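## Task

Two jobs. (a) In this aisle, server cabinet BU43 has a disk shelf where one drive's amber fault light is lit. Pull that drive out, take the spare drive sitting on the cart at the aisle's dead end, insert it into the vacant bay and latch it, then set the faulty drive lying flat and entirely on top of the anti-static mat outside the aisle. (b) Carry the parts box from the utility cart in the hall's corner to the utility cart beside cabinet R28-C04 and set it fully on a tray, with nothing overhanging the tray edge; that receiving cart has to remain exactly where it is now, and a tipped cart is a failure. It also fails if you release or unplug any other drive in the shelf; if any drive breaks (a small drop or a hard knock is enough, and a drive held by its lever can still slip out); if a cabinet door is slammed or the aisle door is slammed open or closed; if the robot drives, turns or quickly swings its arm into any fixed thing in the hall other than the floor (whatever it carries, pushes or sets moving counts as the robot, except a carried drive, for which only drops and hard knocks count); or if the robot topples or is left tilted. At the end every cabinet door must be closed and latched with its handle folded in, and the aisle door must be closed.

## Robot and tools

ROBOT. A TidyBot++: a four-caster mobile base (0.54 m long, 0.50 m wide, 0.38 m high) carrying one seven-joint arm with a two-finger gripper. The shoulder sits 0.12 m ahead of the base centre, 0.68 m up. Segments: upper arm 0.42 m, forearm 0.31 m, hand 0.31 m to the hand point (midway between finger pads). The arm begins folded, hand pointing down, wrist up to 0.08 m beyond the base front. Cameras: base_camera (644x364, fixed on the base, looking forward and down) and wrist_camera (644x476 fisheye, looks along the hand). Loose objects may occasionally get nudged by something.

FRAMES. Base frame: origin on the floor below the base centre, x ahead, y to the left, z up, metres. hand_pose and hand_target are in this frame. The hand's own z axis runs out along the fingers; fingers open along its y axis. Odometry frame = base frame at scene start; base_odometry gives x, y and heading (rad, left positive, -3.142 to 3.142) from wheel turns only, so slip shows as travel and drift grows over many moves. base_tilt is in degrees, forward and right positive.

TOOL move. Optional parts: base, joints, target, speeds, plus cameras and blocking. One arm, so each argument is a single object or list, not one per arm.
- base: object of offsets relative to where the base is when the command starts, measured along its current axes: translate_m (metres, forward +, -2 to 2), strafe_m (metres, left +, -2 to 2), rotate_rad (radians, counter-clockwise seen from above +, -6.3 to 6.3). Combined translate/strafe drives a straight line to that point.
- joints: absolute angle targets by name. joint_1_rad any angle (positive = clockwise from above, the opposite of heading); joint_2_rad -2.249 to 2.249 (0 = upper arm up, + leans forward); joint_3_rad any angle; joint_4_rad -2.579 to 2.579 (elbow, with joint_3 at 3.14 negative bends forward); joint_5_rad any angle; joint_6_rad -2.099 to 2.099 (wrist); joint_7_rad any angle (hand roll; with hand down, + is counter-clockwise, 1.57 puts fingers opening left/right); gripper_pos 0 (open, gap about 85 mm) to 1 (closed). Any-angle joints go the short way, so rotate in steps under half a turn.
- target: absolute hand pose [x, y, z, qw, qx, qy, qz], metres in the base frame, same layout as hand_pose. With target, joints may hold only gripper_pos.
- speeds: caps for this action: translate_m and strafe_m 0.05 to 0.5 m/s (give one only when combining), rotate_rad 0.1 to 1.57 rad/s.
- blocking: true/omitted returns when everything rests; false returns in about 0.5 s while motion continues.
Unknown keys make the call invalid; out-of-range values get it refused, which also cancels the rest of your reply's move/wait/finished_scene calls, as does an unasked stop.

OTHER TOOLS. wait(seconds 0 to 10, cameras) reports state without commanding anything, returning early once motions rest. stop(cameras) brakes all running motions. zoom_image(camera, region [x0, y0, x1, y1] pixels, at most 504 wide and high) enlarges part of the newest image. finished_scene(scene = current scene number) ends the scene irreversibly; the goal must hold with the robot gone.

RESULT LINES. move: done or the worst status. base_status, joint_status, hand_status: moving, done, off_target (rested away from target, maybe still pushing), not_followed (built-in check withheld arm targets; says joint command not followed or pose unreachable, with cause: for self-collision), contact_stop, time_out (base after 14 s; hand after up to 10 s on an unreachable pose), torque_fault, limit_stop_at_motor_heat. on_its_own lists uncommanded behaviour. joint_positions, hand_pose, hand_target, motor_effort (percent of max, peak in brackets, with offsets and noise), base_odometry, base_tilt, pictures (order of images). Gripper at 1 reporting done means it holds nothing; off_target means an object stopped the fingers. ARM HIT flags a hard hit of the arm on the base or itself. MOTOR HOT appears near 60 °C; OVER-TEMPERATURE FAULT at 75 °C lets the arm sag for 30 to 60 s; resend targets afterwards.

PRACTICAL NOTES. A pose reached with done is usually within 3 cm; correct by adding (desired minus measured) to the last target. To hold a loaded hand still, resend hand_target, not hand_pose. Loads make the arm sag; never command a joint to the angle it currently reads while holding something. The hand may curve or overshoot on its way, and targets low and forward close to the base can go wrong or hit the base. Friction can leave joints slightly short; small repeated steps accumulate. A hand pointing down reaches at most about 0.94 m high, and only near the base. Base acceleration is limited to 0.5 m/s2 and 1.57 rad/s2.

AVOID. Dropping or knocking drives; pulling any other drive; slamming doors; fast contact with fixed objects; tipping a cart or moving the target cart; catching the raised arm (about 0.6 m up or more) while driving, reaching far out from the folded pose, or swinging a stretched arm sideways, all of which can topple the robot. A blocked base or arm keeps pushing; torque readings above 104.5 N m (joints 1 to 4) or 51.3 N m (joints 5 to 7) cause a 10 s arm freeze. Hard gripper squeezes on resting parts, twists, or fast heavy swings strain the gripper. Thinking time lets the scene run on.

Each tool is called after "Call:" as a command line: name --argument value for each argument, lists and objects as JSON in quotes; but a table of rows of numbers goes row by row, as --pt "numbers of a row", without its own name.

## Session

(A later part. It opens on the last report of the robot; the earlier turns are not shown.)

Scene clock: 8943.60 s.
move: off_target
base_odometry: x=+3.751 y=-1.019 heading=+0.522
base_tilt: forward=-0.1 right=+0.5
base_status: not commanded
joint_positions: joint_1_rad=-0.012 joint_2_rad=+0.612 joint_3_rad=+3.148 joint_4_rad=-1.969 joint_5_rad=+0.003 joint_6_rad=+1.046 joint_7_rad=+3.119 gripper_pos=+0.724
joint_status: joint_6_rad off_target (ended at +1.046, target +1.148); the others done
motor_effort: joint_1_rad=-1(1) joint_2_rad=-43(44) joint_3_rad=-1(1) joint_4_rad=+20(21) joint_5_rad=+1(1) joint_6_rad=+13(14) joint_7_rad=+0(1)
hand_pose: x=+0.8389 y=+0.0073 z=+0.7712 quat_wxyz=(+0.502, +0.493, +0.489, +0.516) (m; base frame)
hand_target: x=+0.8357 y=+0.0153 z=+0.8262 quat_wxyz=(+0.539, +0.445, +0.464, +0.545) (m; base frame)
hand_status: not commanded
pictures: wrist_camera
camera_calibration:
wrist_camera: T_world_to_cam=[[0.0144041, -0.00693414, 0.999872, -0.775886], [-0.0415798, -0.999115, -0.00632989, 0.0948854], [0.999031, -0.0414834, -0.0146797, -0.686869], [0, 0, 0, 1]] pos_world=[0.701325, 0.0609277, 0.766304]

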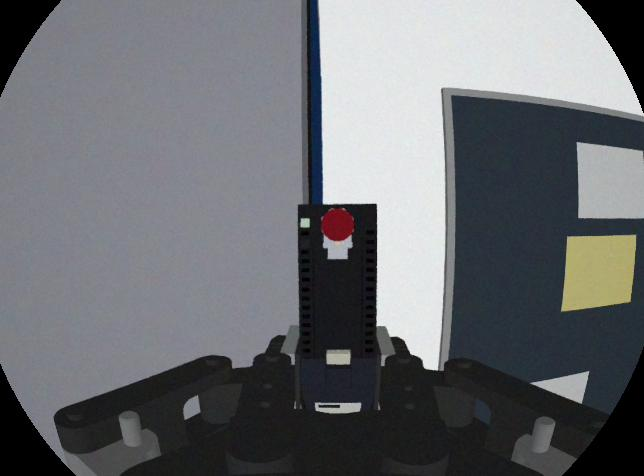

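Call:
move --joints '{"joint_2_rad": 0.608, "joint_4_rad": -1.960, "joint_6_rad": 1.160}' --cameras '["wrist_camera"]'

Call:
zoom_image --camera "wrist_camera" --region '[190, 180, 410, 420]'

Scene clock: 8959.03 s.
move: done
base_odometry: x=+3.751 y=-1.019 heading=+0.522
base_tilt: forward=-0.1 right=+0.6
base_status: not commanded
joint_positions: joint_1_rad=-0.012 joint_2_rad=+0.622 joint_3_rad=+3.148 joint_4_rad=-1.969 joint_5_rad=+0.003 joint_6_rad=+1.067 joint_7_rad=+3.119 gripper_pos=+0.724
joint_status: all done
motor_effort: joint_1_rad=-1(1) joint_2_rad=-41(43) joint_3_rad=-1(1) joint_4_rad=+19(20) joint_5_rad=+1(1) joint_6_rad=+12(13) joint_7_rad=+0(1)
hand_pose: x=+0.8395 y=+0.0073 z=+0.7702 quat_wxyz=(+0.505, +0.490, +0.486, +0.518) (m; base frame)
hand_target: x=+0.8370 y=+0.0153 z=+0.8136 quat_wxyz=(+0.536, +0.448, +0.467, +0.542) (m; base frame)
hand_status: not commanded
pictures: wrist_camera
camera_calibration:
wrist_camera: T_world_to_cam=[[0.00389855, -0.00697084, 0.999968, -0.766181], [-0.0413123, -0.999123, -0.00680388, 0.0950741], [0.999139, -0.0412845, -0.00418311, -0.695715], [0, 0, 0, 1]] pos_world=[0.702031, 0.0609276, 0.763893]

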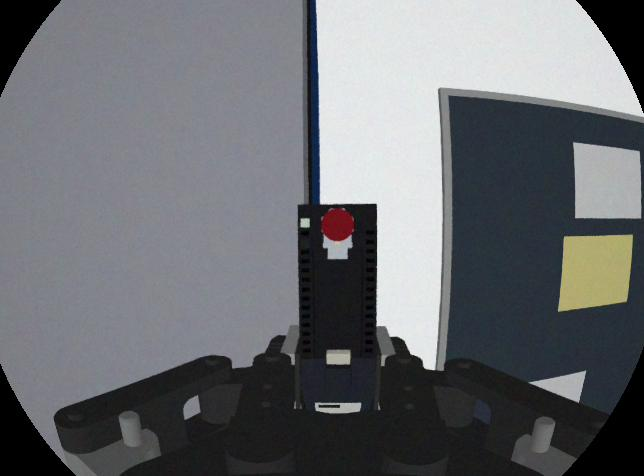

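Scaled by 2.100.

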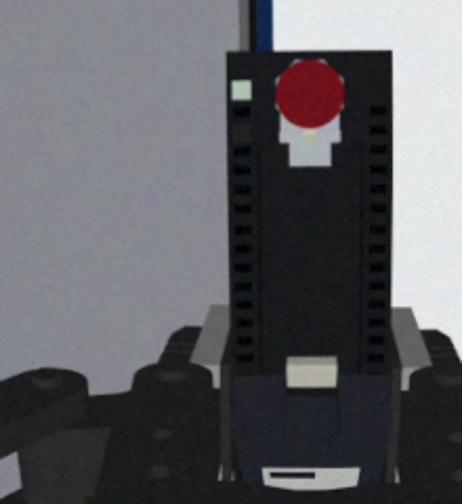

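Call:
move --joints '{"joint_2_rad": 0.622, "joint_4_rad": -1.960, "joint_6_rad": 1.170}' --cameras '["wrist_camera"]'

Call:
zoom_image --camera "wrist_camera" --region '[190, 180, 410, 420]'

Scene clock: 8983.17 s.
move: done
base_odometry: x=+3.751 y=-1.019 heading=+0.522
base_tilt: forward=-0.1 right=+0.5
base_status: not commanded
joint_positions: joint_1_rad=-0.012 joint_2_rad=+0.629 joint_3_rad=+3.148 joint_4_rad=-1.969 joint_5_rad=+0.003 joint_6_rad=+1.082 joint_7_rad=+3.119 gripper_pos=+0.724
joint_status: all done
motor_effort: joint_1_rad=-1(1) joint_2_rad=-40(42) joint_3_rad=-1(1) joint_4_rad=+18(20) joint_5_rad=+0(1) joint_6_rad=+11(12) joint_7_rad=-1(1)
hand_pose: x=+0.8400 y=+0.0073 z=+0.7697 quat_wxyz=(+0.506, +0.488, +0.484, +0.520) (m; base frame)
hand_target: x=+0.8382 y=+0.0154 z=+0.8066 quat_wxyz=(+0.535, +0.449, +0.468, +0.541) (m; base frame)
hand_status: not commanded
pictures: wrist_camera
camera_calibration:
wrist_camera: T_world_to_cam=[[-0.00400691, -0.00700029, 0.999967, -0.759018], [-0.0412579, -0.999123, -0.0071597, 0.0953128], [0.99914, -0.0412852, 0.00371458, -0.702147], [0, 0, 0, 1]] pos_world=[0.702435, 0.0609276, 0.762284]

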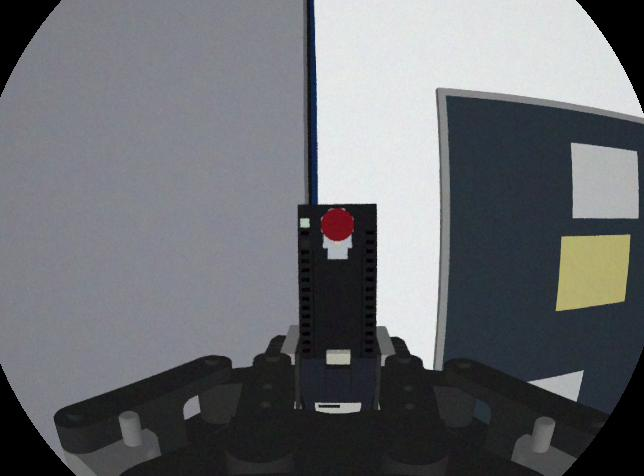

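Scaled by 2.100.

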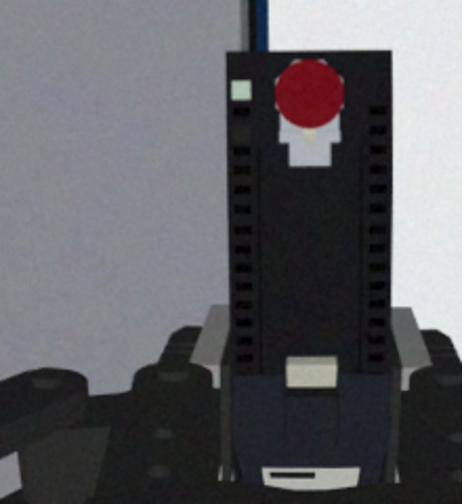

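Call:
move --joints '{"joint_2_rad": 0.634, "joint_4_rad": -1.960, "joint_6_rad": 1.185}' --cameras '["wrist_camera"]'

Call:
zoom_image --camera "wrist_camera" --region '[190, 180, 410, 420]'

Scene clock: 8996.10 s.
move: done
base_odometry: x=+3.751 y=-1.019 heading=+0.522
base_tilt: forward=-0.1 right=+0.6
base_status: not commanded
joint_positions: joint_1_rad=-0.012 joint_2_rad=+0.637 joint_3_rad=+3.148 joint_4_rad=-1.969 joint_5_rad=+0.003 joint_6_rad=+1.100 joint_7_rad=+3.119 gripper_pos=+0.724
joint_status: all done
motor_effort: joint_1_rad=-1(1) joint_2_rad=-40(40) joint_3_rad=-1(1) joint_4_rad=+18(19) joint_5_rad=+1(1) joint_6_rad=+11(11) joint_7_rad=+0(1)
hand_pose: x=+0.8403 y=+0.0074 z=+0.7694 quat_wxyz=(+0.509, +0.486, +0.482, +0.523) (m; base frame)
hand_target: x=+0.8390 y=+0.0154 z=+0.8025 quat_wxyz=(+0.536, +0.449, +0.467, +0.542) (m; base frame)
hand_status: not commanded
pictures: wrist_camera
camera_calibration:
wrist_camera: T_world_to_cam=[[-0.0138132, -0.00706755, 0.99988, -0.750441], [-0.0410829, -0.999127, -0.00762979, 0.0956568], [0.99906, -0.0411834, 0.0135108, -0.710043], [0, 0, 0, 1]] pos_world=[0.70294, 0.0610275, 0.760674]

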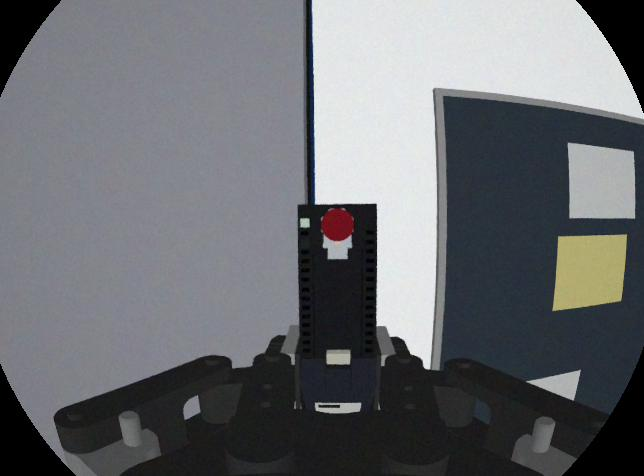

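Scaled by 2.100.

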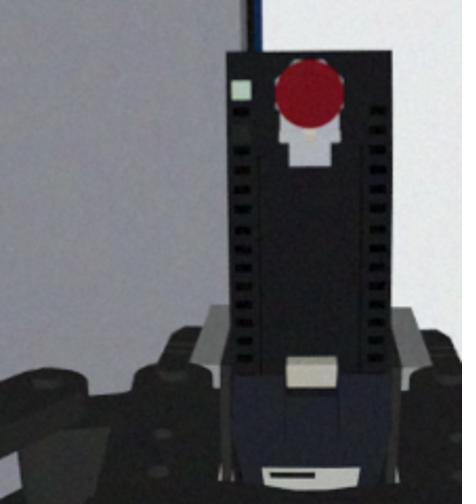

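Call:
move --joints '{"joint_2_rad": 0.634, "joint_4_rad": -1.960, "joint_6_rad": 1.155}' --cameras '[]'

Scene clock: 9002.70 s.
move: done
base_odometry: x=+3.751 y=-1.019 heading=+0.522
base_tilt: forward=-0.1 right=+0.6
base_status: not commanded
joint_positions: joint_1_rad=-0.012 joint_2_rad=+0.637 joint_3_rad=+3.148 joint_4_rad=-1.969 joint_5_rad=+0.003 joint_6_rad=+1.100 joint_7_rad=+3.119 gripper_pos=+0.724
joint_status: all done
motor_effort: joint_1_rad=+0(1) joint_2_rad=-40(41) joint_3_rad=-1(1) joint_4_rad=+17(18) joint_5_rad=+1(1) joint_6_rad=+11(12) joint_7_rad=-1(1)
hand_pose: x=+0.8403 y=+0.0074 z=+0.7694 quat_wxyz=(+0.509, +0.486, +0.482, +0.523) (m; base frame)
hand_target: x=+0.8403 y=+0.0154 z=+0.7933 quat_wxyz=(+0.529, +0.456, +0.475, +0.535) (m; base frame)
hand_status: not commanded
pictures: none
No camera images: "cameras" was empty.

Call:
move --joints '{"gripper_pos": 0.72}' --cameras '[]'

Call:
move --joints '{"gripper_pos": 0.69}' --cameras '[]'

Call:
move --joints '{"gripper_pos": 0.65}' --cameras '["wrist_camera"]'

Call:
zoom_image --camera "wrist_camera" --region '[190, 180, 410, 420]'

Scene clock: 9015.90 s.
move: done
base_odometry: x=+3.751 y=-1.019 heading=+0.522
base_tilt: forward=-0.1 right=+0.5
base_status: not commanded
joint_positions: joint_1_rad=-0.012 joint_2_rad=+0.637 joint_3_rad=+3.148 joint_4_rad=-1.969 joint_5_rad=+0.003 joint_6_rad=+1.100 joint_7_rad=+3.119 gripper_pos=+0.717
joint_status: all done
motor_effort: joint_1_rad=+0(1) joint_2_rad=-39(40) joint_3_rad=-1(1) joint_4_rad=+16(18) joint_5_rad=+1(1) joint_6_rad=+11(11) joint_7_rad=-1(1)
hand_pose: x=+0.8403 y=+0.0074 z=+0.7693 quat_wxyz=(+0.509, +0.486, +0.482, +0.523) (m; base frame)
hand_target: x=+0.8403 y=+0.0154 z=+0.7933 quat_wxyz=(+0.529, +0.456, +0.475, +0.535) (m; base frame)
hand_status: not commanded
pictures: none
No camera images: "cameras" was empty.

Scene clock: 9016.37 s.
move: done
base_odometry: x=+3.751 y=-1.019 heading=+0.522
base_tilt: forward=+0.0 right=+0.5
base_status: not commanded
joint_positions: joint_1_rad=-0.012 joint_2_rad=+0.638 joint_3_rad=+3.148 joint_4_rad=-1.969 joint_5_rad=+0.003 joint_6_rad=+1.106 joint_7_rad=+3.119 gripper_pos=+0.690
joint_status: all done
motor_effort: joint_1_rad=+0(1) joint_2_rad=-36(40) joint_3_rad=+0(1) joint_4_rad=+15(17) joint_5_rad=+0(1) joint_6_rad=+8(10) joint_7_rad=+0(1)
hand_pose: x=+0.8404 y=+0.0074 z=+0.7709 quat_wxyz=(+0.510, +0.484, +0.480, +0.524) (m; base frame)
hand_target: x=+0.8403 y=+0.0154 z=+0.7933 quat_wxyz=(+0.529, +0.456, +0.475, +0.535) (m; base frame)
hand_status: not commanded
pictures: none
No camera images: "cameras" was empty.

Scene clock: 9016.80 s.
move: done
base_odometry: x=+3.751 y=-1.019 heading=+0.522
base_tilt: forward=-0.1 right=+0.5
base_status: not commanded
joint_positions: joint_1_rad=-0.012 joint_2_rad=+0.638 joint_3_rad=+3.148 joint_4_rad=-1.969 joint_5_rad=+0.003 joint_6_rad=+1.108 joint_7_rad=+3.119 gripper_pos=+0.650
joint_status: all done
motor_effort: joint_1_rad=-1(2) joint_2_rad=-35(36) joint_3_rad=-1(1) joint_4_rad=+14(15) joint_5_rad=+1(2) joint_6_rad=+7(8) joint_7_rad=+0(0)
hand_pose: x=+0.8404 y=+0.0074 z=+0.7718 quat_wxyz=(+0.511, +0.484, +0.480, +0.525) (m; base frame)
hand_target: x=+0.8403 y=+0.0154 z=+0.7933 quat_wxyz=(+0.529, +0.456, +0.475, +0.535) (m; base frame)
hand_status: not commanded
pictures: wrist_camera
camera_calibration:
wrist_camera: T_world_to_cam=[[-0.021922, -0.00719304, 0.999734, -0.745811], [-0.04092, -0.99913, -0.00808598, 0.0959034], [0.998922, -0.0410864, 0.0216086, -0.716242], [0, 0, 0, 1]] pos_world=[0.703045, 0.0610275, 0.761865]

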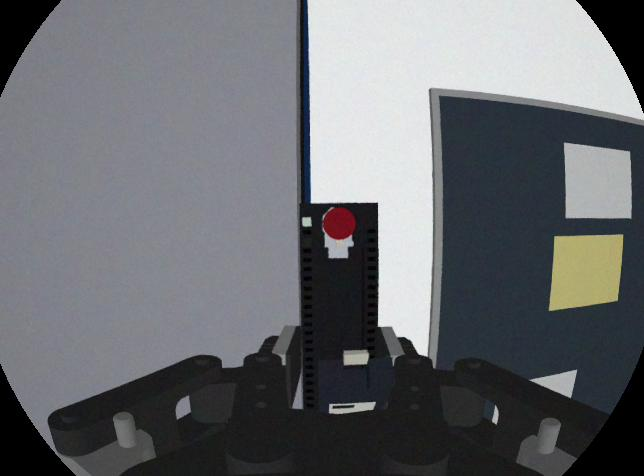

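Scaled by 2.100.

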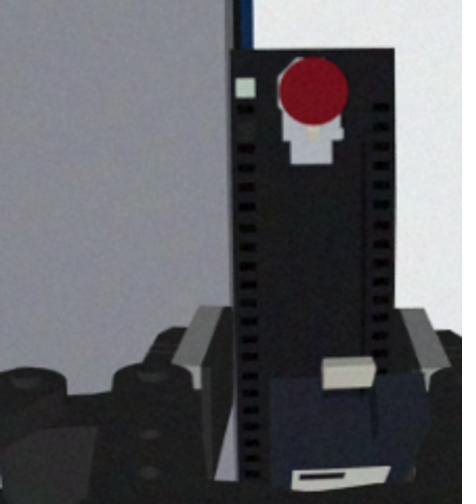

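Call:
move --joints '{"gripper_pos": 0.5}' --cameras '["wrist_camera"]'

Call:
zoom_image --camera "wrist_camera" --region '[190, 180, 410, 420]'

Scene clock: 9044.93 s.
move: done
base_odometry: x=+3.751 y=-1.019 heading=+0.522
base_tilt: forward=-0.1 right=+0.5
base_status: not commanded
joint_positions: joint_1_rad=-0.012 joint_2_rad=+0.638 joint_3_rad=+3.148 joint_4_rad=-1.969 joint_5_rad=+0.003 joint_6_rad=+1.108 joint_7_rad=+3.119 gripper_pos=+0.500
joint_status: all done
motor_effort: joint_1_rad=-1(2) joint_2_rad=-36(36) joint_3_rad=-1(1) joint_4_rad=+14(15) joint_5_rad=+1(1) joint_6_rad=+7(7) joint_7_rad=+0(0)
hand_pose: x=+0.8404 y=+0.0074 z=+0.7718 quat_wxyz=(+0.511, +0.484, +0.480, +0.525) (m; base frame)
hand_target: x=+0.8403 y=+0.0154 z=+0.7933 quat_wxyz=(+0.529, +0.456, +0.475, +0.535) (m; base frame)
hand_status: not commanded
pictures: wrist_camera
camera_calibration:
wrist_camera: T_world_to_cam=[[-0.021922, -0.00719304, 0.999734, -0.745811], [-0.04092, -0.99913, -0.00808598, 0.0959034], [0.998922, -0.0410864, 0.0216086, -0.716242], [0, 0, 0, 1]] pos_world=[0.703045, 0.0610275, 0.761865]

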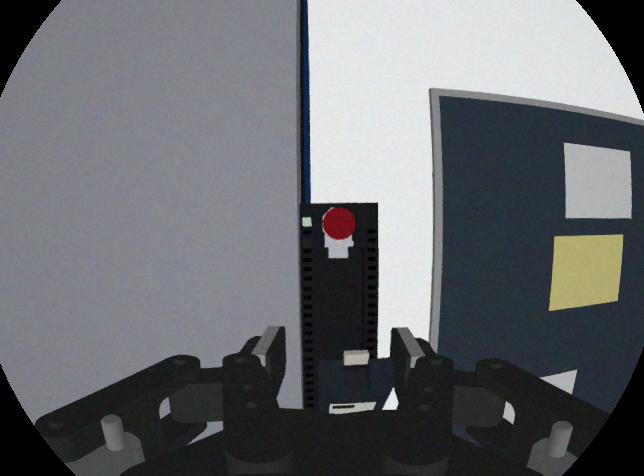

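Scaled by 2.100.

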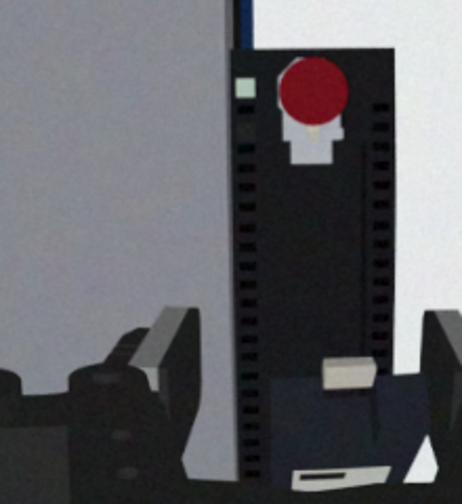

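Call:
move --joints '{"gripper_pos": 0.3}' --cameras '[]'

Call:
move --base '{"translate_m": -0.03}' --speeds '{"translate_m": 0.05}' --cameras '["wrist_camera"]'

Call:
zoom_image --camera "wrist_camera" --region '[190, 180, 430, 440]'

Scene clock: 9055.30 s.
move: done
base_odometry: x=+3.751 y=-1.019 heading=+0.522
base_tilt: forward=+0.0 right=+0.5
base_status: not commanded
joint_positions: joint_1_rad=-0.012 joint_2_rad=+0.638 joint_3_rad=+3.148 joint_4_rad=-1.969 joint_5_rad=+0.003 joint_6_rad=+1.108 joint_7_rad=+3.119 gripper_pos=+0.300
joint_status: all done
motor_effort: joint_1_rad=-1(2) joint_2_rad=-36(36) joint_3_rad=-1(1) joint_4_rad=+14(15) joint_5_rad=+1(1) joint_6_rad=+7(7) joint_7_rad=+0(0)
hand_pose: x=+0.8404 y=+0.0074 z=+0.7718 quat_wxyz=(+0.511, +0.484, +0.480, +0.525) (m; base frame)
hand_target: x=+0.8403 y=+0.0154 z=+0.7933 quat_wxyz=(+0.529, +0.456, +0.475, +0.535) (m; base frame)
hand_status: not commanded
pictures: none
No camera images: "cameras" was empty.

Scene clock: 9056.37 s.
move: done
base_odometry: x=+3.725 y=-1.034 heading=+0.522
base_tilt: forward=-0.1 right=+0.5
base_status: done
joint_positions: joint_1_rad=-0.012 joint_2_rad=+0.638 joint_3_rad=+3.148 joint_4_rad=-1.969 joint_5_rad=+0.003 joint_6_rad=+1.108 joint_7_rad=+3.119 gripper_pos=+0.300
joint_status: not commanded
motor_effort: joint_1_rad=+0(2) joint_2_rad=-36(39) joint_3_rad=+0(1) joint_4_rad=+14(15) joint_5_rad=+1(2) joint_6_rad=+7(8) joint_7_rad=+0(0)
hand_pose: x=+0.8404 y=+0.0074 z=+0.7717 quat_wxyz=(+0.511, +0.484, +0.480, +0.525) (m; base frame)
hand_target: x=+0.8403 y=+0.0154 z=+0.7933 quat_wxyz=(+0.529, +0.456, +0.475, +0.535) (m; base frame)
hand_status: not commanded
pictures: wrist_camera
camera_calibration:
wrist_camera: T_world_to_cam=[[-0.0218221, -0.00719645, 0.999736, -0.745883], [-0.0409208, -0.99913, -0.0080853, 0.0959034], [0.998924, -0.0410864, 0.0215087, -0.716167], [0, 0, 0, 1]] pos_world=[0.703045, 0.0610275, 0.761865]

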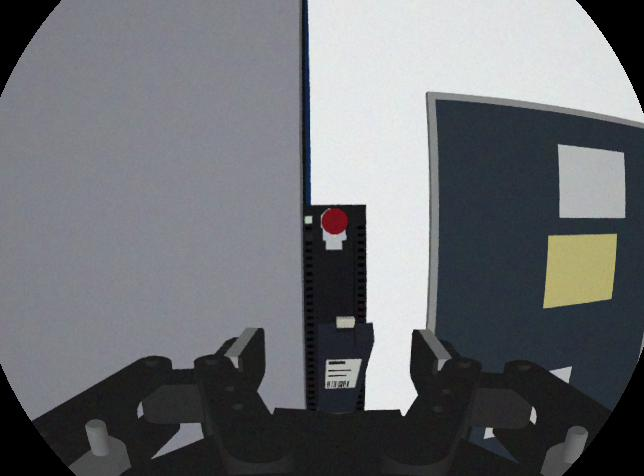

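Scaled by 1.938.

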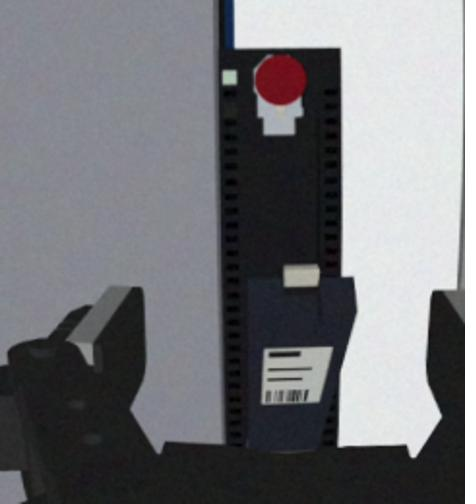

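Call:
move --base '{"translate_m": -0.22}' --speeds '{"translate_m": 0.1}' --cameras '["wrist_camera"]'

Call:
move --joints '{"joint_2_rad": 0.0, "joint_4_rad": -1.806, "joint_6_rad": -0.338, "joint_7_rad": 1.57, "gripper_pos": 0.05}'

Scene clock: 9119.67 s.
move: done
base_odometry: x=+3.534 y=-1.144 heading=+0.522
base_tilt: forward=-0.1 right=+0.6
base_status: done
joint_positions: joint_1_rad=-0.012 joint_2_rad=+0.638 joint_3_rad=+3.148 joint_4_rad=-1.968 joint_5_rad=+0.003 joint_6_rad=+1.108 joint_7_rad=+3.119 gripper_pos=+0.300
joint_status: not commanded
motor_effort: joint_1_rad=+0(1) joint_2_rad=-37(38) joint_3_rad=+0(1) joint_4_rad=+14(15) joint_5_rad=+1(1) joint_6_rad=+7(8) joint_7_rad=+0(0)
hand_pose: x=+0.8405 y=+0.0074 z=+0.7718 quat_wxyz=(+0.511, +0.483, +0.480, +0.525) (m; base frame)
hand_target: x=+0.8403 y=+0.0154 z=+0.7933 quat_wxyz=(+0.529, +0.456, +0.475, +0.535) (m; base frame)
hand_status: not commanded
pictures: wrist_camera
camera_calibration:
wrist_camera: T_world_to_cam=[[-0.022022, -0.00719163, 0.999732, -0.745737], [-0.0409192, -0.99913, -0.00808867, 0.0959089], [0.99892, -0.0410863, 0.0217086, -0.716417], [0, 0, 0, 1]] pos_world=[0.703145, 0.0610275, 0.761865]

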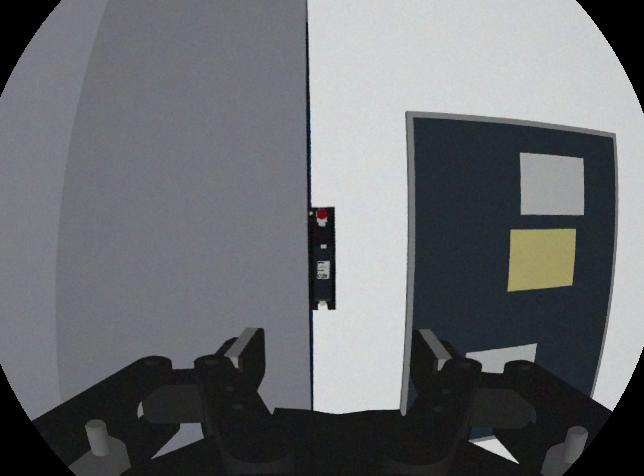

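Scene clock: 9122.17 s.
move: done
base_odometry: x=+3.534 y=-1.144 heading=+0.522
base_tilt: forward=-0.1 right=+0.5
base_status: not commanded
joint_positions: joint_1_rad=-0.012 joint_2_rad=+0.019 joint_3_rad=+3.148 joint_4_rad=-1.824 joint_5_rad=+0.003 joint_6_rad=-0.280 joint_7_rad=+1.614 gripper_pos=+0.050
joint_status: all done
motor_effort: joint_1_rad=-1(1) joint_2_rad=-22(39) joint_3_rad=+0(0) joint_4_rad=+21(22) joint_5_rad=+1(1) joint_6_rad=+6(9) joint_7_rad=+0(1)
hand_pose: x=+0.6949 y=+0.0043 z=+0.8547 quat_wxyz=(+0.010, +0.873, +0.022, +0.487) (m; base frame)
hand_target: x=+0.6862 y=+0.0084 z=+0.8605 quat_wxyz=(+0.001, +0.878, +0.010, +0.478) (m; base frame)
hand_status: not commanded
pictures: base_camera, wrist_camera
camera_calibration:
wrist_camera: T_world_to_cam=[[0.0773292, -0.996751, 0.0225402, -0.0615373], [-0.566094, -0.0625059, -0.821968, 1.14409], [0.820706, 0.0508022, -0.569088, 0.0554234], [0, 0, 0, 1]] pos_world=[0.606933, 0.00735927, 0.97333]

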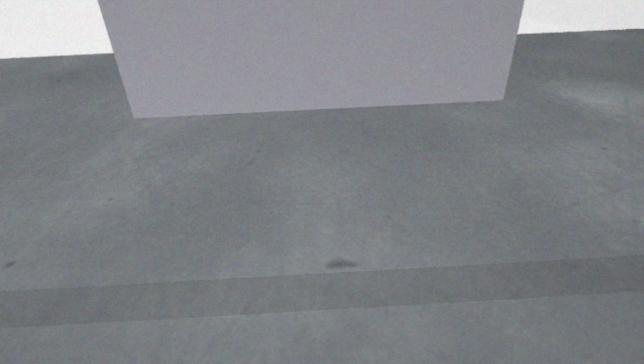

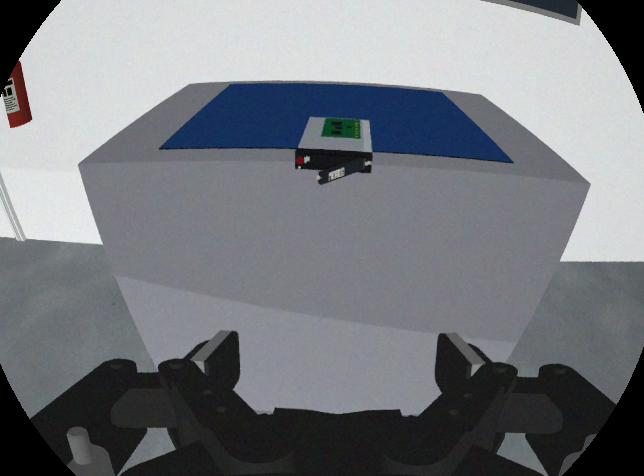

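Call:
zoom_image --camera "wrist_camera" --region '[240, 90, 430, 210]'

Scaled by 2.653.

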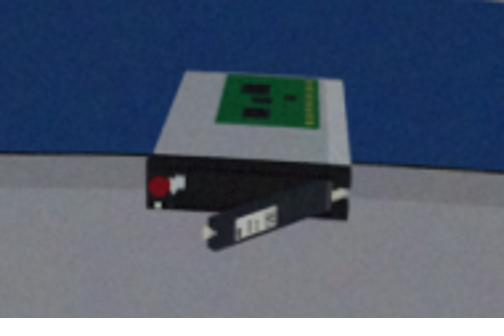

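Call:
zoom_image --camera "wrist_camera" --region '[275, 130, 395, 200]'

Scaled by 4.200.

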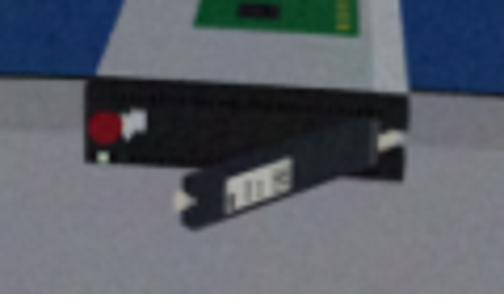

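Call:
move --joints '{"joint_2_rad": 0.106, "joint_4_rad": -1.955, "joint_6_rad": -0.04, "joint_7_rad": 1.55, "gripper_pos": 0.18}' --base '{"strafe_m": 0.007}' --speeds '{"strafe_m": 0.05}'

Scene clock: 9200.03 s.
move: done
base_odometry: x=+3.530 y=-1.138 heading=+0.522
base_tilt: forward=-0.1 right=+0.5
base_status: done
joint_positions: joint_1_rad=-0.013 joint_2_rad=+0.100 joint_3_rad=+3.147 joint_4_rad=-1.940 joint_5_rad=+0.003 joint_6_rad=-0.103 joint_7_rad=+1.593 gripper_pos=+0.180
joint_status: all done
motor_effort: joint_1_rad=+0(4) joint_2_rad=-23(26) joint_3_rad=+0(3) joint_4_rad=+20(22) joint_5_rad=+1(1) joint_6_rad=+6(8) joint_7_rad=+0(1)
hand_pose: x=+0.7032 y=+0.0056 z=+0.7899 quat_wxyz=(+0.005, +0.878, +0.014, +0.479) (m; base frame)
hand_target: x=+0.7093 y=+0.0098 z=+0.7948 quat_wxyz=(-0.006, +0.868, +0.002, +0.497) (m; base frame)
hand_status: not commanded
pictures: base_camera, wrist_camera
camera_calibration:
wrist_camera: T_world_to_cam=[[0.0683818, -0.997654, 0.00317928, -0.0378216], [-0.582729, -0.042528, -0.811553, 1.09889], [0.809784, 0.0536428, -0.584271, 0.0314192], [0, 0, 0, 1]] pos_world=[0.617499, 0.00731531, 0.910284]

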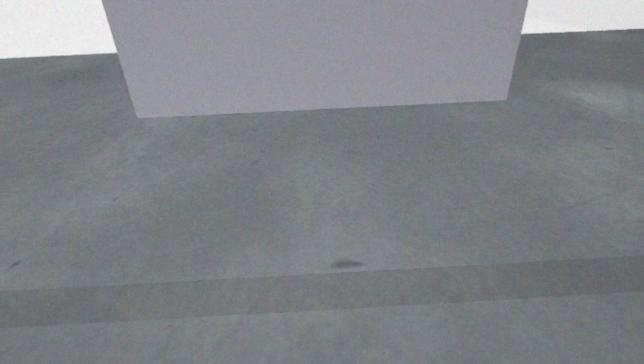

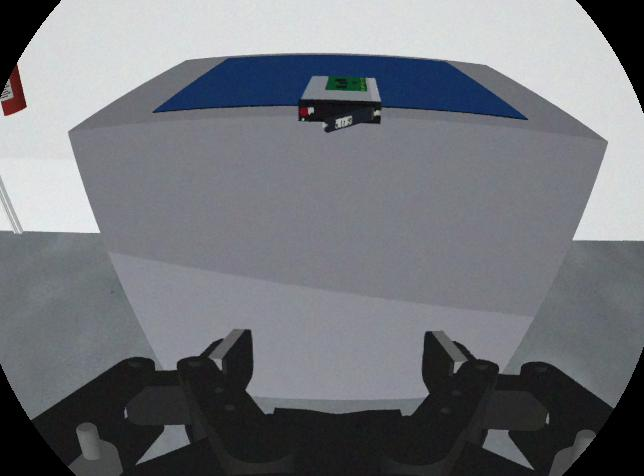

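Call:
move --joints '{"joint_2_rad": 0.114}' --base '{"translate_m": 0.27}' --speeds '{"translate_m": 0.1}'

Call:
zoom_image --camera "wrist_camera" --region '[190, 150, 490, 400]'

Scene clock: 9213.60 s.
move: done
base_odometry: x=+3.764 y=-1.003 heading=+0.522
base_tilt: forward=-0.1 right=+0.5
base_status: done
joint_positions: joint_1_rad=-0.013 joint_2_rad=+0.105 joint_3_rad=+3.147 joint_4_rad=-1.940 joint_5_rad=+0.003 joint_6_rad=-0.101 joint_7_rad=+1.593 gripper_pos=+0.180
joint_status: all done
motor_effort: joint_1_rad=+0(2) joint_2_rad=-24(26) joint_3_rad=+0(1) joint_4_rad=+20(21) joint_5_rad=+1(1) joint_6_rad=+6(7) joint_7_rad=+0(1)
hand_pose: x=+0.7041 y=+0.0056 z=+0.7871 quat_wxyz=(+0.005, +0.879, +0.014, +0.477) (m; base frame)
hand_target: x=+0.7102 y=+0.0098 z=+0.7900 quat_wxyz=(-0.006, +0.870, +0.002, +0.494) (m; base frame)
hand_status: not commanded
pictures: base_camera, wrist_camera
camera_calibration:
wrist_camera: T_world_to_cam=[[0.0683351, -0.997658, 0.00286279, -0.0374927], [-0.585596, -0.0424335, -0.809492, 1.09759], [0.807718, 0.0536403, -0.587124, 0.0326991], [0, 0, 0, 1]] pos_world=[0.618892, 0.00741559, 0.907793]

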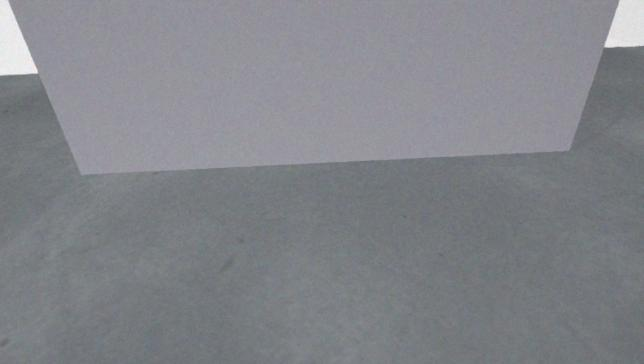

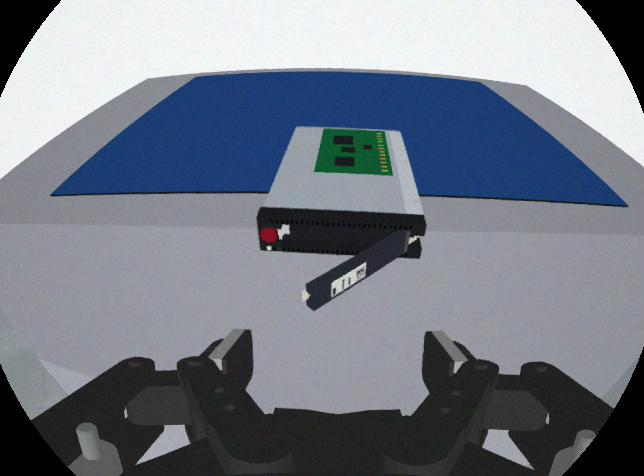

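Scaled by 1.680.

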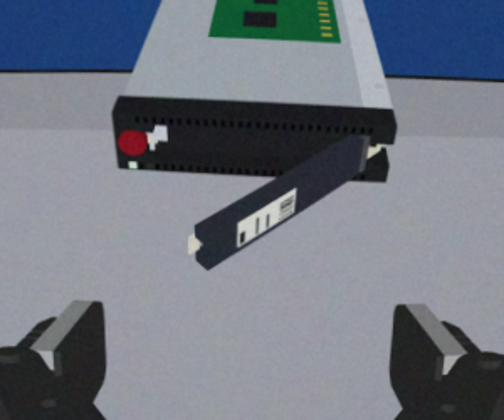

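Call:
move --joints '{"gripper_pos": 0.1}' --base '{"translate_m": 0.055}' --speeds '{"translate_m": 0.06}' --cameras '["wrist_camera"]'

Call:
zoom_image --camera "wrist_camera" --region '[190, 200, 490, 420]'

Scene clock: 9230.47 s.
move: done
base_odometry: x=+3.812 y=-0.975 heading=+0.523
base_tilt: forward=-0.1 right=+0.5
base_status: done
joint_positions: joint_1_rad=-0.013 joint_2_rad=+0.107 joint_3_rad=+3.147 joint_4_rad=-1.940 joint_5_rad=+0.003 joint_6_rad=-0.100 joint_7_rad=+1.593 gripper_pos=+0.100
joint_status: all done
motor_effort: joint_1_rad=+0(2) joint_2_rad=-24(25) joint_3_rad=+0(1) joint_4_rad=+20(21) joint_5_rad=+1(1) joint_6_rad=+6(6) joint_7_rad=+0(0)
hand_pose: x=+0.7043 y=+0.0056 z=+0.7861 quat_wxyz=(+0.005, +0.879, +0.014, +0.477) (m; base frame)
hand_target: x=+0.7102 y=+0.0098 z=+0.7900 quat_wxyz=(-0.006, +0.870, +0.002, +0.494) (m; base frame)
hand_status: not commanded
pictures: wrist_camera
camera_calibration:
wrist_camera: T_world_to_cam=[[0.0683358, -0.997659, 0.0027644, -0.0374284], [-0.586698, -0.0424274, -0.808693, 1.09705], [0.806917, 0.0536408, -0.588224, 0.0333447], [0, 0, 0, 1]] pos_world=[0.61929, 0.00741561, 0.906897]

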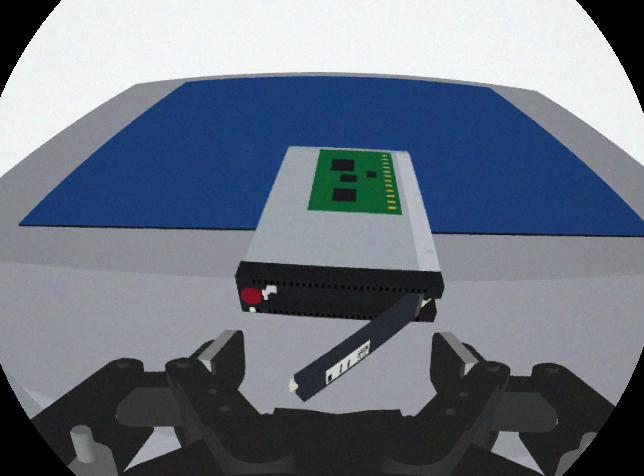

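Scaled by 1.680.

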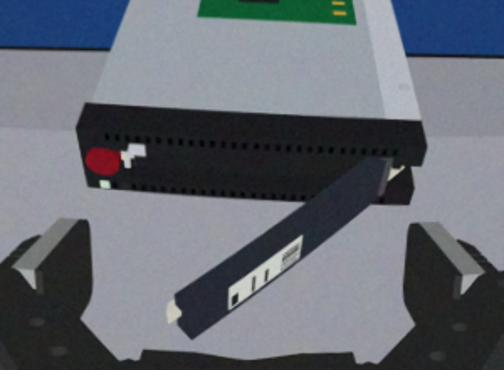

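Call:
move --base '{"translate_m": 0.025}' --speeds '{"translate_m": 0.05}' --cameras '["wrist_camera"]'

Call:
zoom_image --camera "wrist_camera" --region '[190, 200, 490, 420]'

Scene clock: 9245.03 s.
move: done
base_odometry: x=+3.834 y=-0.963 heading=+0.523
base_tilt: forward=-0.1 right=+0.6
base_status: done
joint_positions: joint_1_rad=-0.013 joint_2_rad=+0.109 joint_3_rad=+3.147 joint_4_rad=-1.940 joint_5_rad=+0.003 joint_6_rad=-0.100 joint_7_rad=+1.593 gripper_pos=+0.100
joint_status: not commanded
motor_effort: joint_1_rad=-1(2) joint_2_rad=-23(26) joint_3_rad=+0(1) joint_4_rad=+20(20) joint_5_rad=+1(1) joint_6_rad=+6(6) joint_7_rad=+0(0)
hand_pose: x=+0.7045 y=+0.0056 z=+0.7855 quat_wxyz=(+0.005, +0.879, +0.014, +0.476) (m; base frame)
hand_target: x=+0.7102 y=+0.0098 z=+0.7900 quat_wxyz=(-0.006, +0.870, +0.002, +0.494) (m; base frame)
hand_status: not commanded
pictures: wrist_camera
camera_calibration:
wrist_camera: T_world_to_cam=[[0.0683438, -0.997658, 0.00270139, -0.037395], [-0.587507, -0.0424348, -0.808106, 1.09671], [0.806328, 0.0536419, -0.589031, 0.0338499], [0, 0, 0, 1]] pos_world=[0.619588, 0.00741559, 0.906299]

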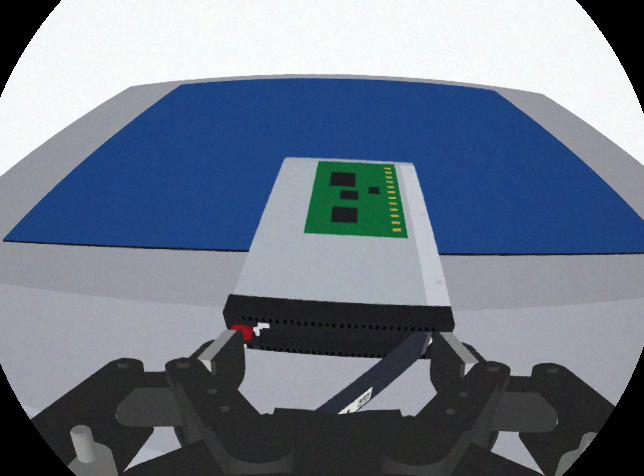

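Scaled by 1.680.

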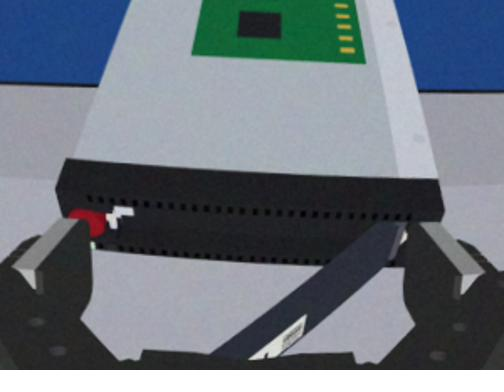

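Call:
move --base '{"translate_m": 0.05}' --speeds '{"translate_m": 0.05}' --cameras '["wrist_camera"]'

Call:
zoom_image --camera "wrist_camera" --region '[190, 150, 490, 420]'

Scene clock: 9254.83 s.
move: done
base_odometry: x=+3.877 y=-0.938 heading=+0.523
base_tilt: forward=+0.0 right=+0.5
base_status: done
joint_positions: joint_1_rad=-0.013 joint_2_rad=+0.109 joint_3_rad=+3.147 joint_4_rad=-1.941 joint_5_rad=+0.003 joint_6_rad=-0.098 joint_7_rad=+1.592 gripper_pos=+0.100
joint_status: not commanded
motor_effort: joint_1_rad=+0(3) joint_2_rad=-24(25) joint_3_rad=+0(2) joint_4_rad=+20(21) joint_5_rad=+1(1) joint_6_rad=+6(7) joint_7_rad=+0(1)
hand_pose: x=+0.7047 y=+0.0053 z=+0.7857 quat_wxyz=(+0.004, +0.879, +0.014, +0.477) (m; base frame)
hand_target: x=+0.7102 y=+0.0098 z=+0.7900 quat_wxyz=(-0.006, +0.870, +0.002, +0.494) (m; base frame)
hand_status: not commanded
pictures: wrist_camera
camera_calibration:
wrist_camera: T_world_to_cam=[[0.0673708, -0.997726, 0.00212374, -0.0365645], [-0.586562, -0.041329, -0.808849, 1.09694], [0.807097, 0.0532471, -0.588013, 0.0325826], [0, 0, 0, 1]] pos_world=[0.619591, 0.00711922, 0.906496]

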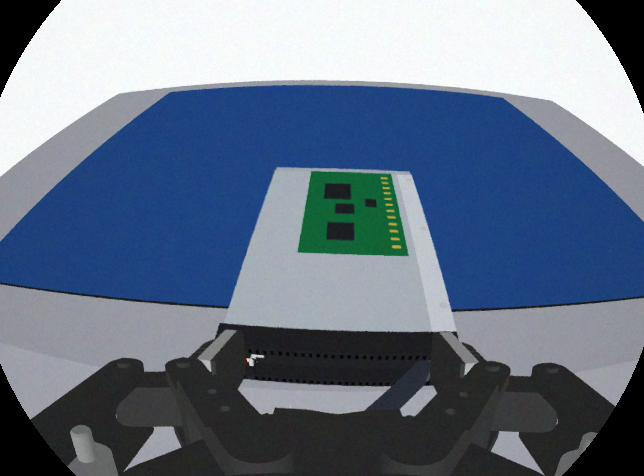

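Scaled by 1.680.

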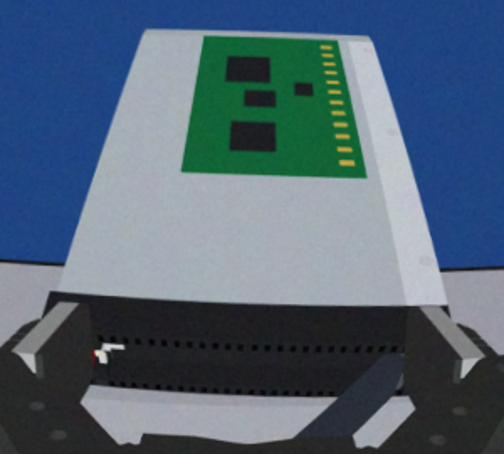

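Call:
move --base '{"translate_m": 0.06}' --speeds '{"translate_m": 0.05}' --cameras '["wrist_camera"]'

Call:
zoom_image --camera "wrist_camera" --region '[190, 150, 490, 420]'

Scene clock: 9275.33 s.
move: done
base_odometry: x=+3.929 y=-0.907 heading=+0.524
base_tilt: forward=+0.0 right=+0.5
base_status: done
joint_positions: joint_1_rad=-0.013 joint_2_rad=+0.107 joint_3_rad=+3.147 joint_4_rad=-1.942 joint_5_rad=+0.003 joint_6_rad=-0.096 joint_7_rad=+1.592 gripper_pos=+0.100
joint_status: not commanded
motor_effort: joint_1_rad=-1(1) joint_2_rad=-23(24) joint_3_rad=+0(1) joint_4_rad=+20(22) joint_5_rad=+1(1) joint_6_rad=+6(8) joint_7_rad=+0(0)
hand_pose: x=+0.7045 y=+0.0053 z=+0.7864 quat_wxyz=(+0.004, +0.878, +0.014, +0.478) (m; base frame)
hand_target: x=+0.7102 y=+0.0098 z=+0.7900 quat_wxyz=(-0.006, +0.870, +0.002, +0.494) (m; base frame)
hand_status: not commanded
pictures: wrist_camera
camera_calibration:
wrist_camera: T_world_to_cam=[[0.0673671, -0.997726, 0.00226387, -0.0366569], [-0.584875, -0.0413292, -0.81007, 1.09711], [0.808321, 0.0532479, -0.586329, 0.0309897], [0, 0, 0, 1]] pos_world=[0.619094, 0.00711922, 0.906991]

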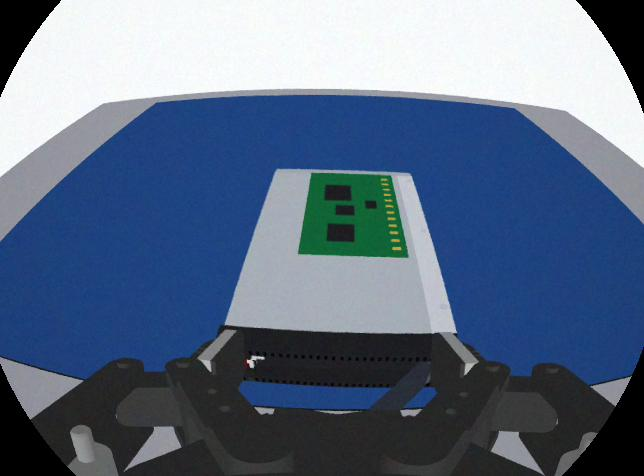

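Scaled by 1.680.

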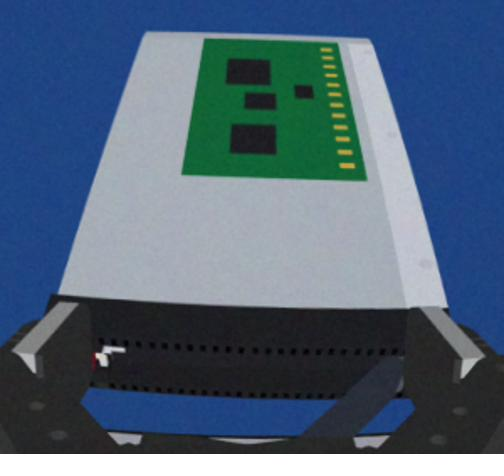

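Call:
move --base '{"translate_m": 0.07}' --speeds '{"translate_m": 0.05}' --cameras '["wrist_camera"]'

Call:
zoom_image --camera "wrist_camera" --region '[190, 150, 490, 420]'

Scene clock: 9281.83 s.
move: done
base_odometry: x=+3.990 y=-0.872 heading=+0.524
base_tilt: forward=-0.1 right=+0.5
base_status: done
joint_positions: joint_1_rad=-0.013 joint_2_rad=+0.106 joint_3_rad=+3.147 joint_4_rad=-1.942 joint_5_rad=+0.003 joint_6_rad=-0.095 joint_7_rad=+1.592 gripper_pos=+0.100
joint_status: not commanded
motor_effort: joint_1_rad=+0(1) joint_2_rad=-23(24) joint_3_rad=+0(1) joint_4_rad=+20(22) joint_5_rad=+1(1) joint_6_rad=+6(8) joint_7_rad=+0(1)
hand_pose: x=+0.7044 y=+0.0053 z=+0.7871 quat_wxyz=(+0.004, +0.878, +0.014, +0.479) (m; base frame)
hand_target: x=+0.7102 y=+0.0098 z=+0.7900 quat_wxyz=(-0.006, +0.870, +0.002, +0.494) (m; base frame)
hand_status: not commanded
pictures: wrist_camera
camera_calibration:
wrist_camera: T_world_to_cam=[[0.0673646, -0.997726, 0.00239452, -0.0368616], [-0.583299, -0.0413302, -0.811205, 1.09745], [0.809459, 0.0532498, -0.584757, 0.0293122], [0, 0, 0, 1]] pos_world=[0.618898, 0.00701921, 0.907486]

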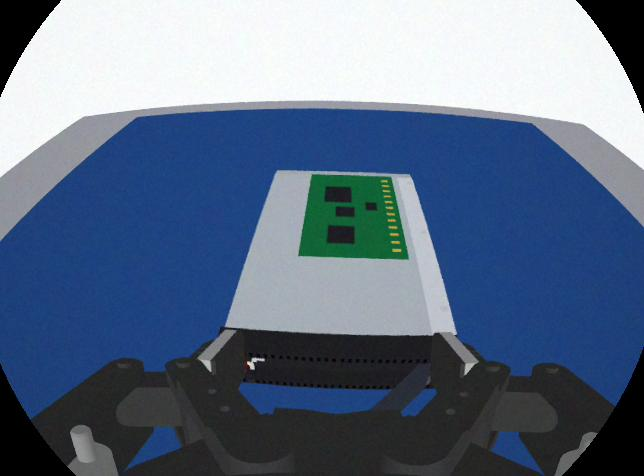

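Scaled by 1.680.

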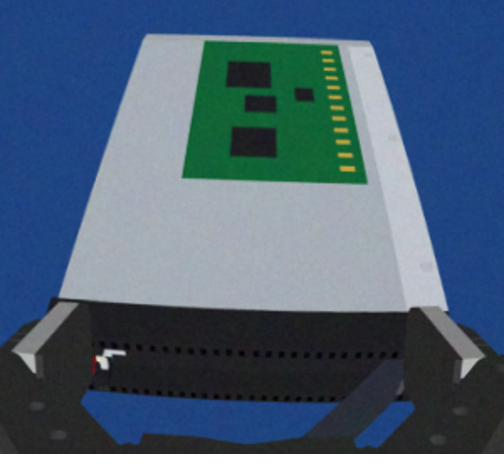

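Call:
move --base '{"translate_m": -0.3}' --speeds '{"translate_m": 0.1}'

Call:
zoom_image --camera "wrist_camera" --region '[190, 50, 490, 250]'

Scene clock: 9294.00 s.
move: done
base_odometry: x=+3.730 y=-1.022 heading=+0.524
base_tilt: forward=+0.0 right=+0.6
base_status: done
joint_positions: joint_1_rad=-0.013 joint_2_rad=+0.109 joint_3_rad=+3.147 joint_4_rad=-1.943 joint_5_rad=+0.003 joint_6_rad=-0.094 joint_7_rad=+1.592 gripper_pos=+0.100
joint_status: not commanded
motor_effort: joint_1_rad=+0(1) joint_2_rad=-24(26) joint_3_rad=+0(1) joint_4_rad=+20(21) joint_5_rad=+1(1) joint_6_rad=+6(7) joint_7_rad=+0(1)
hand_pose: x=+0.7048 y=+0.0053 z=+0.7852 quat_wxyz=(+0.004, +0.879, +0.014, +0.477) (m; base frame)
hand_target: x=+0.7102 y=+0.0098 z=+0.7900 quat_wxyz=(-0.006, +0.870, +0.002, +0.494) (m; base frame)
hand_status: not commanded
pictures: base_camera, wrist_camera
camera_calibration:
wrist_camera: T_world_to_cam=[[0.0673745, -0.997725, 0.00220164, -0.0366362], [-0.58562, -0.0413321, -0.809531, 1.09649], [0.807781, 0.0532524, -0.587073, 0.030951], [0, 0, 0, 1]] pos_world=[0.619593, 0.00711921, 0.905893]

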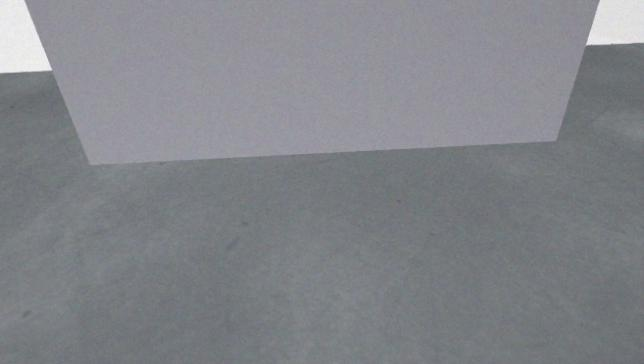

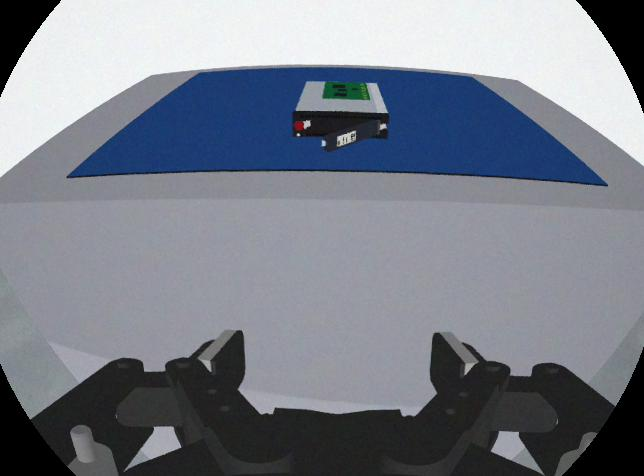

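Scaled by 1.680.

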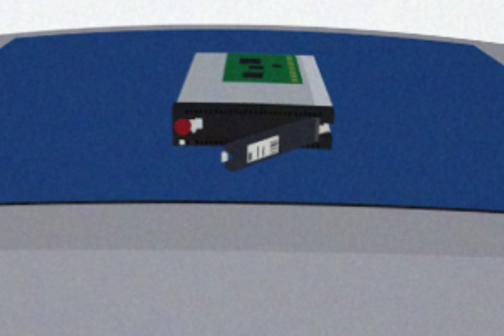

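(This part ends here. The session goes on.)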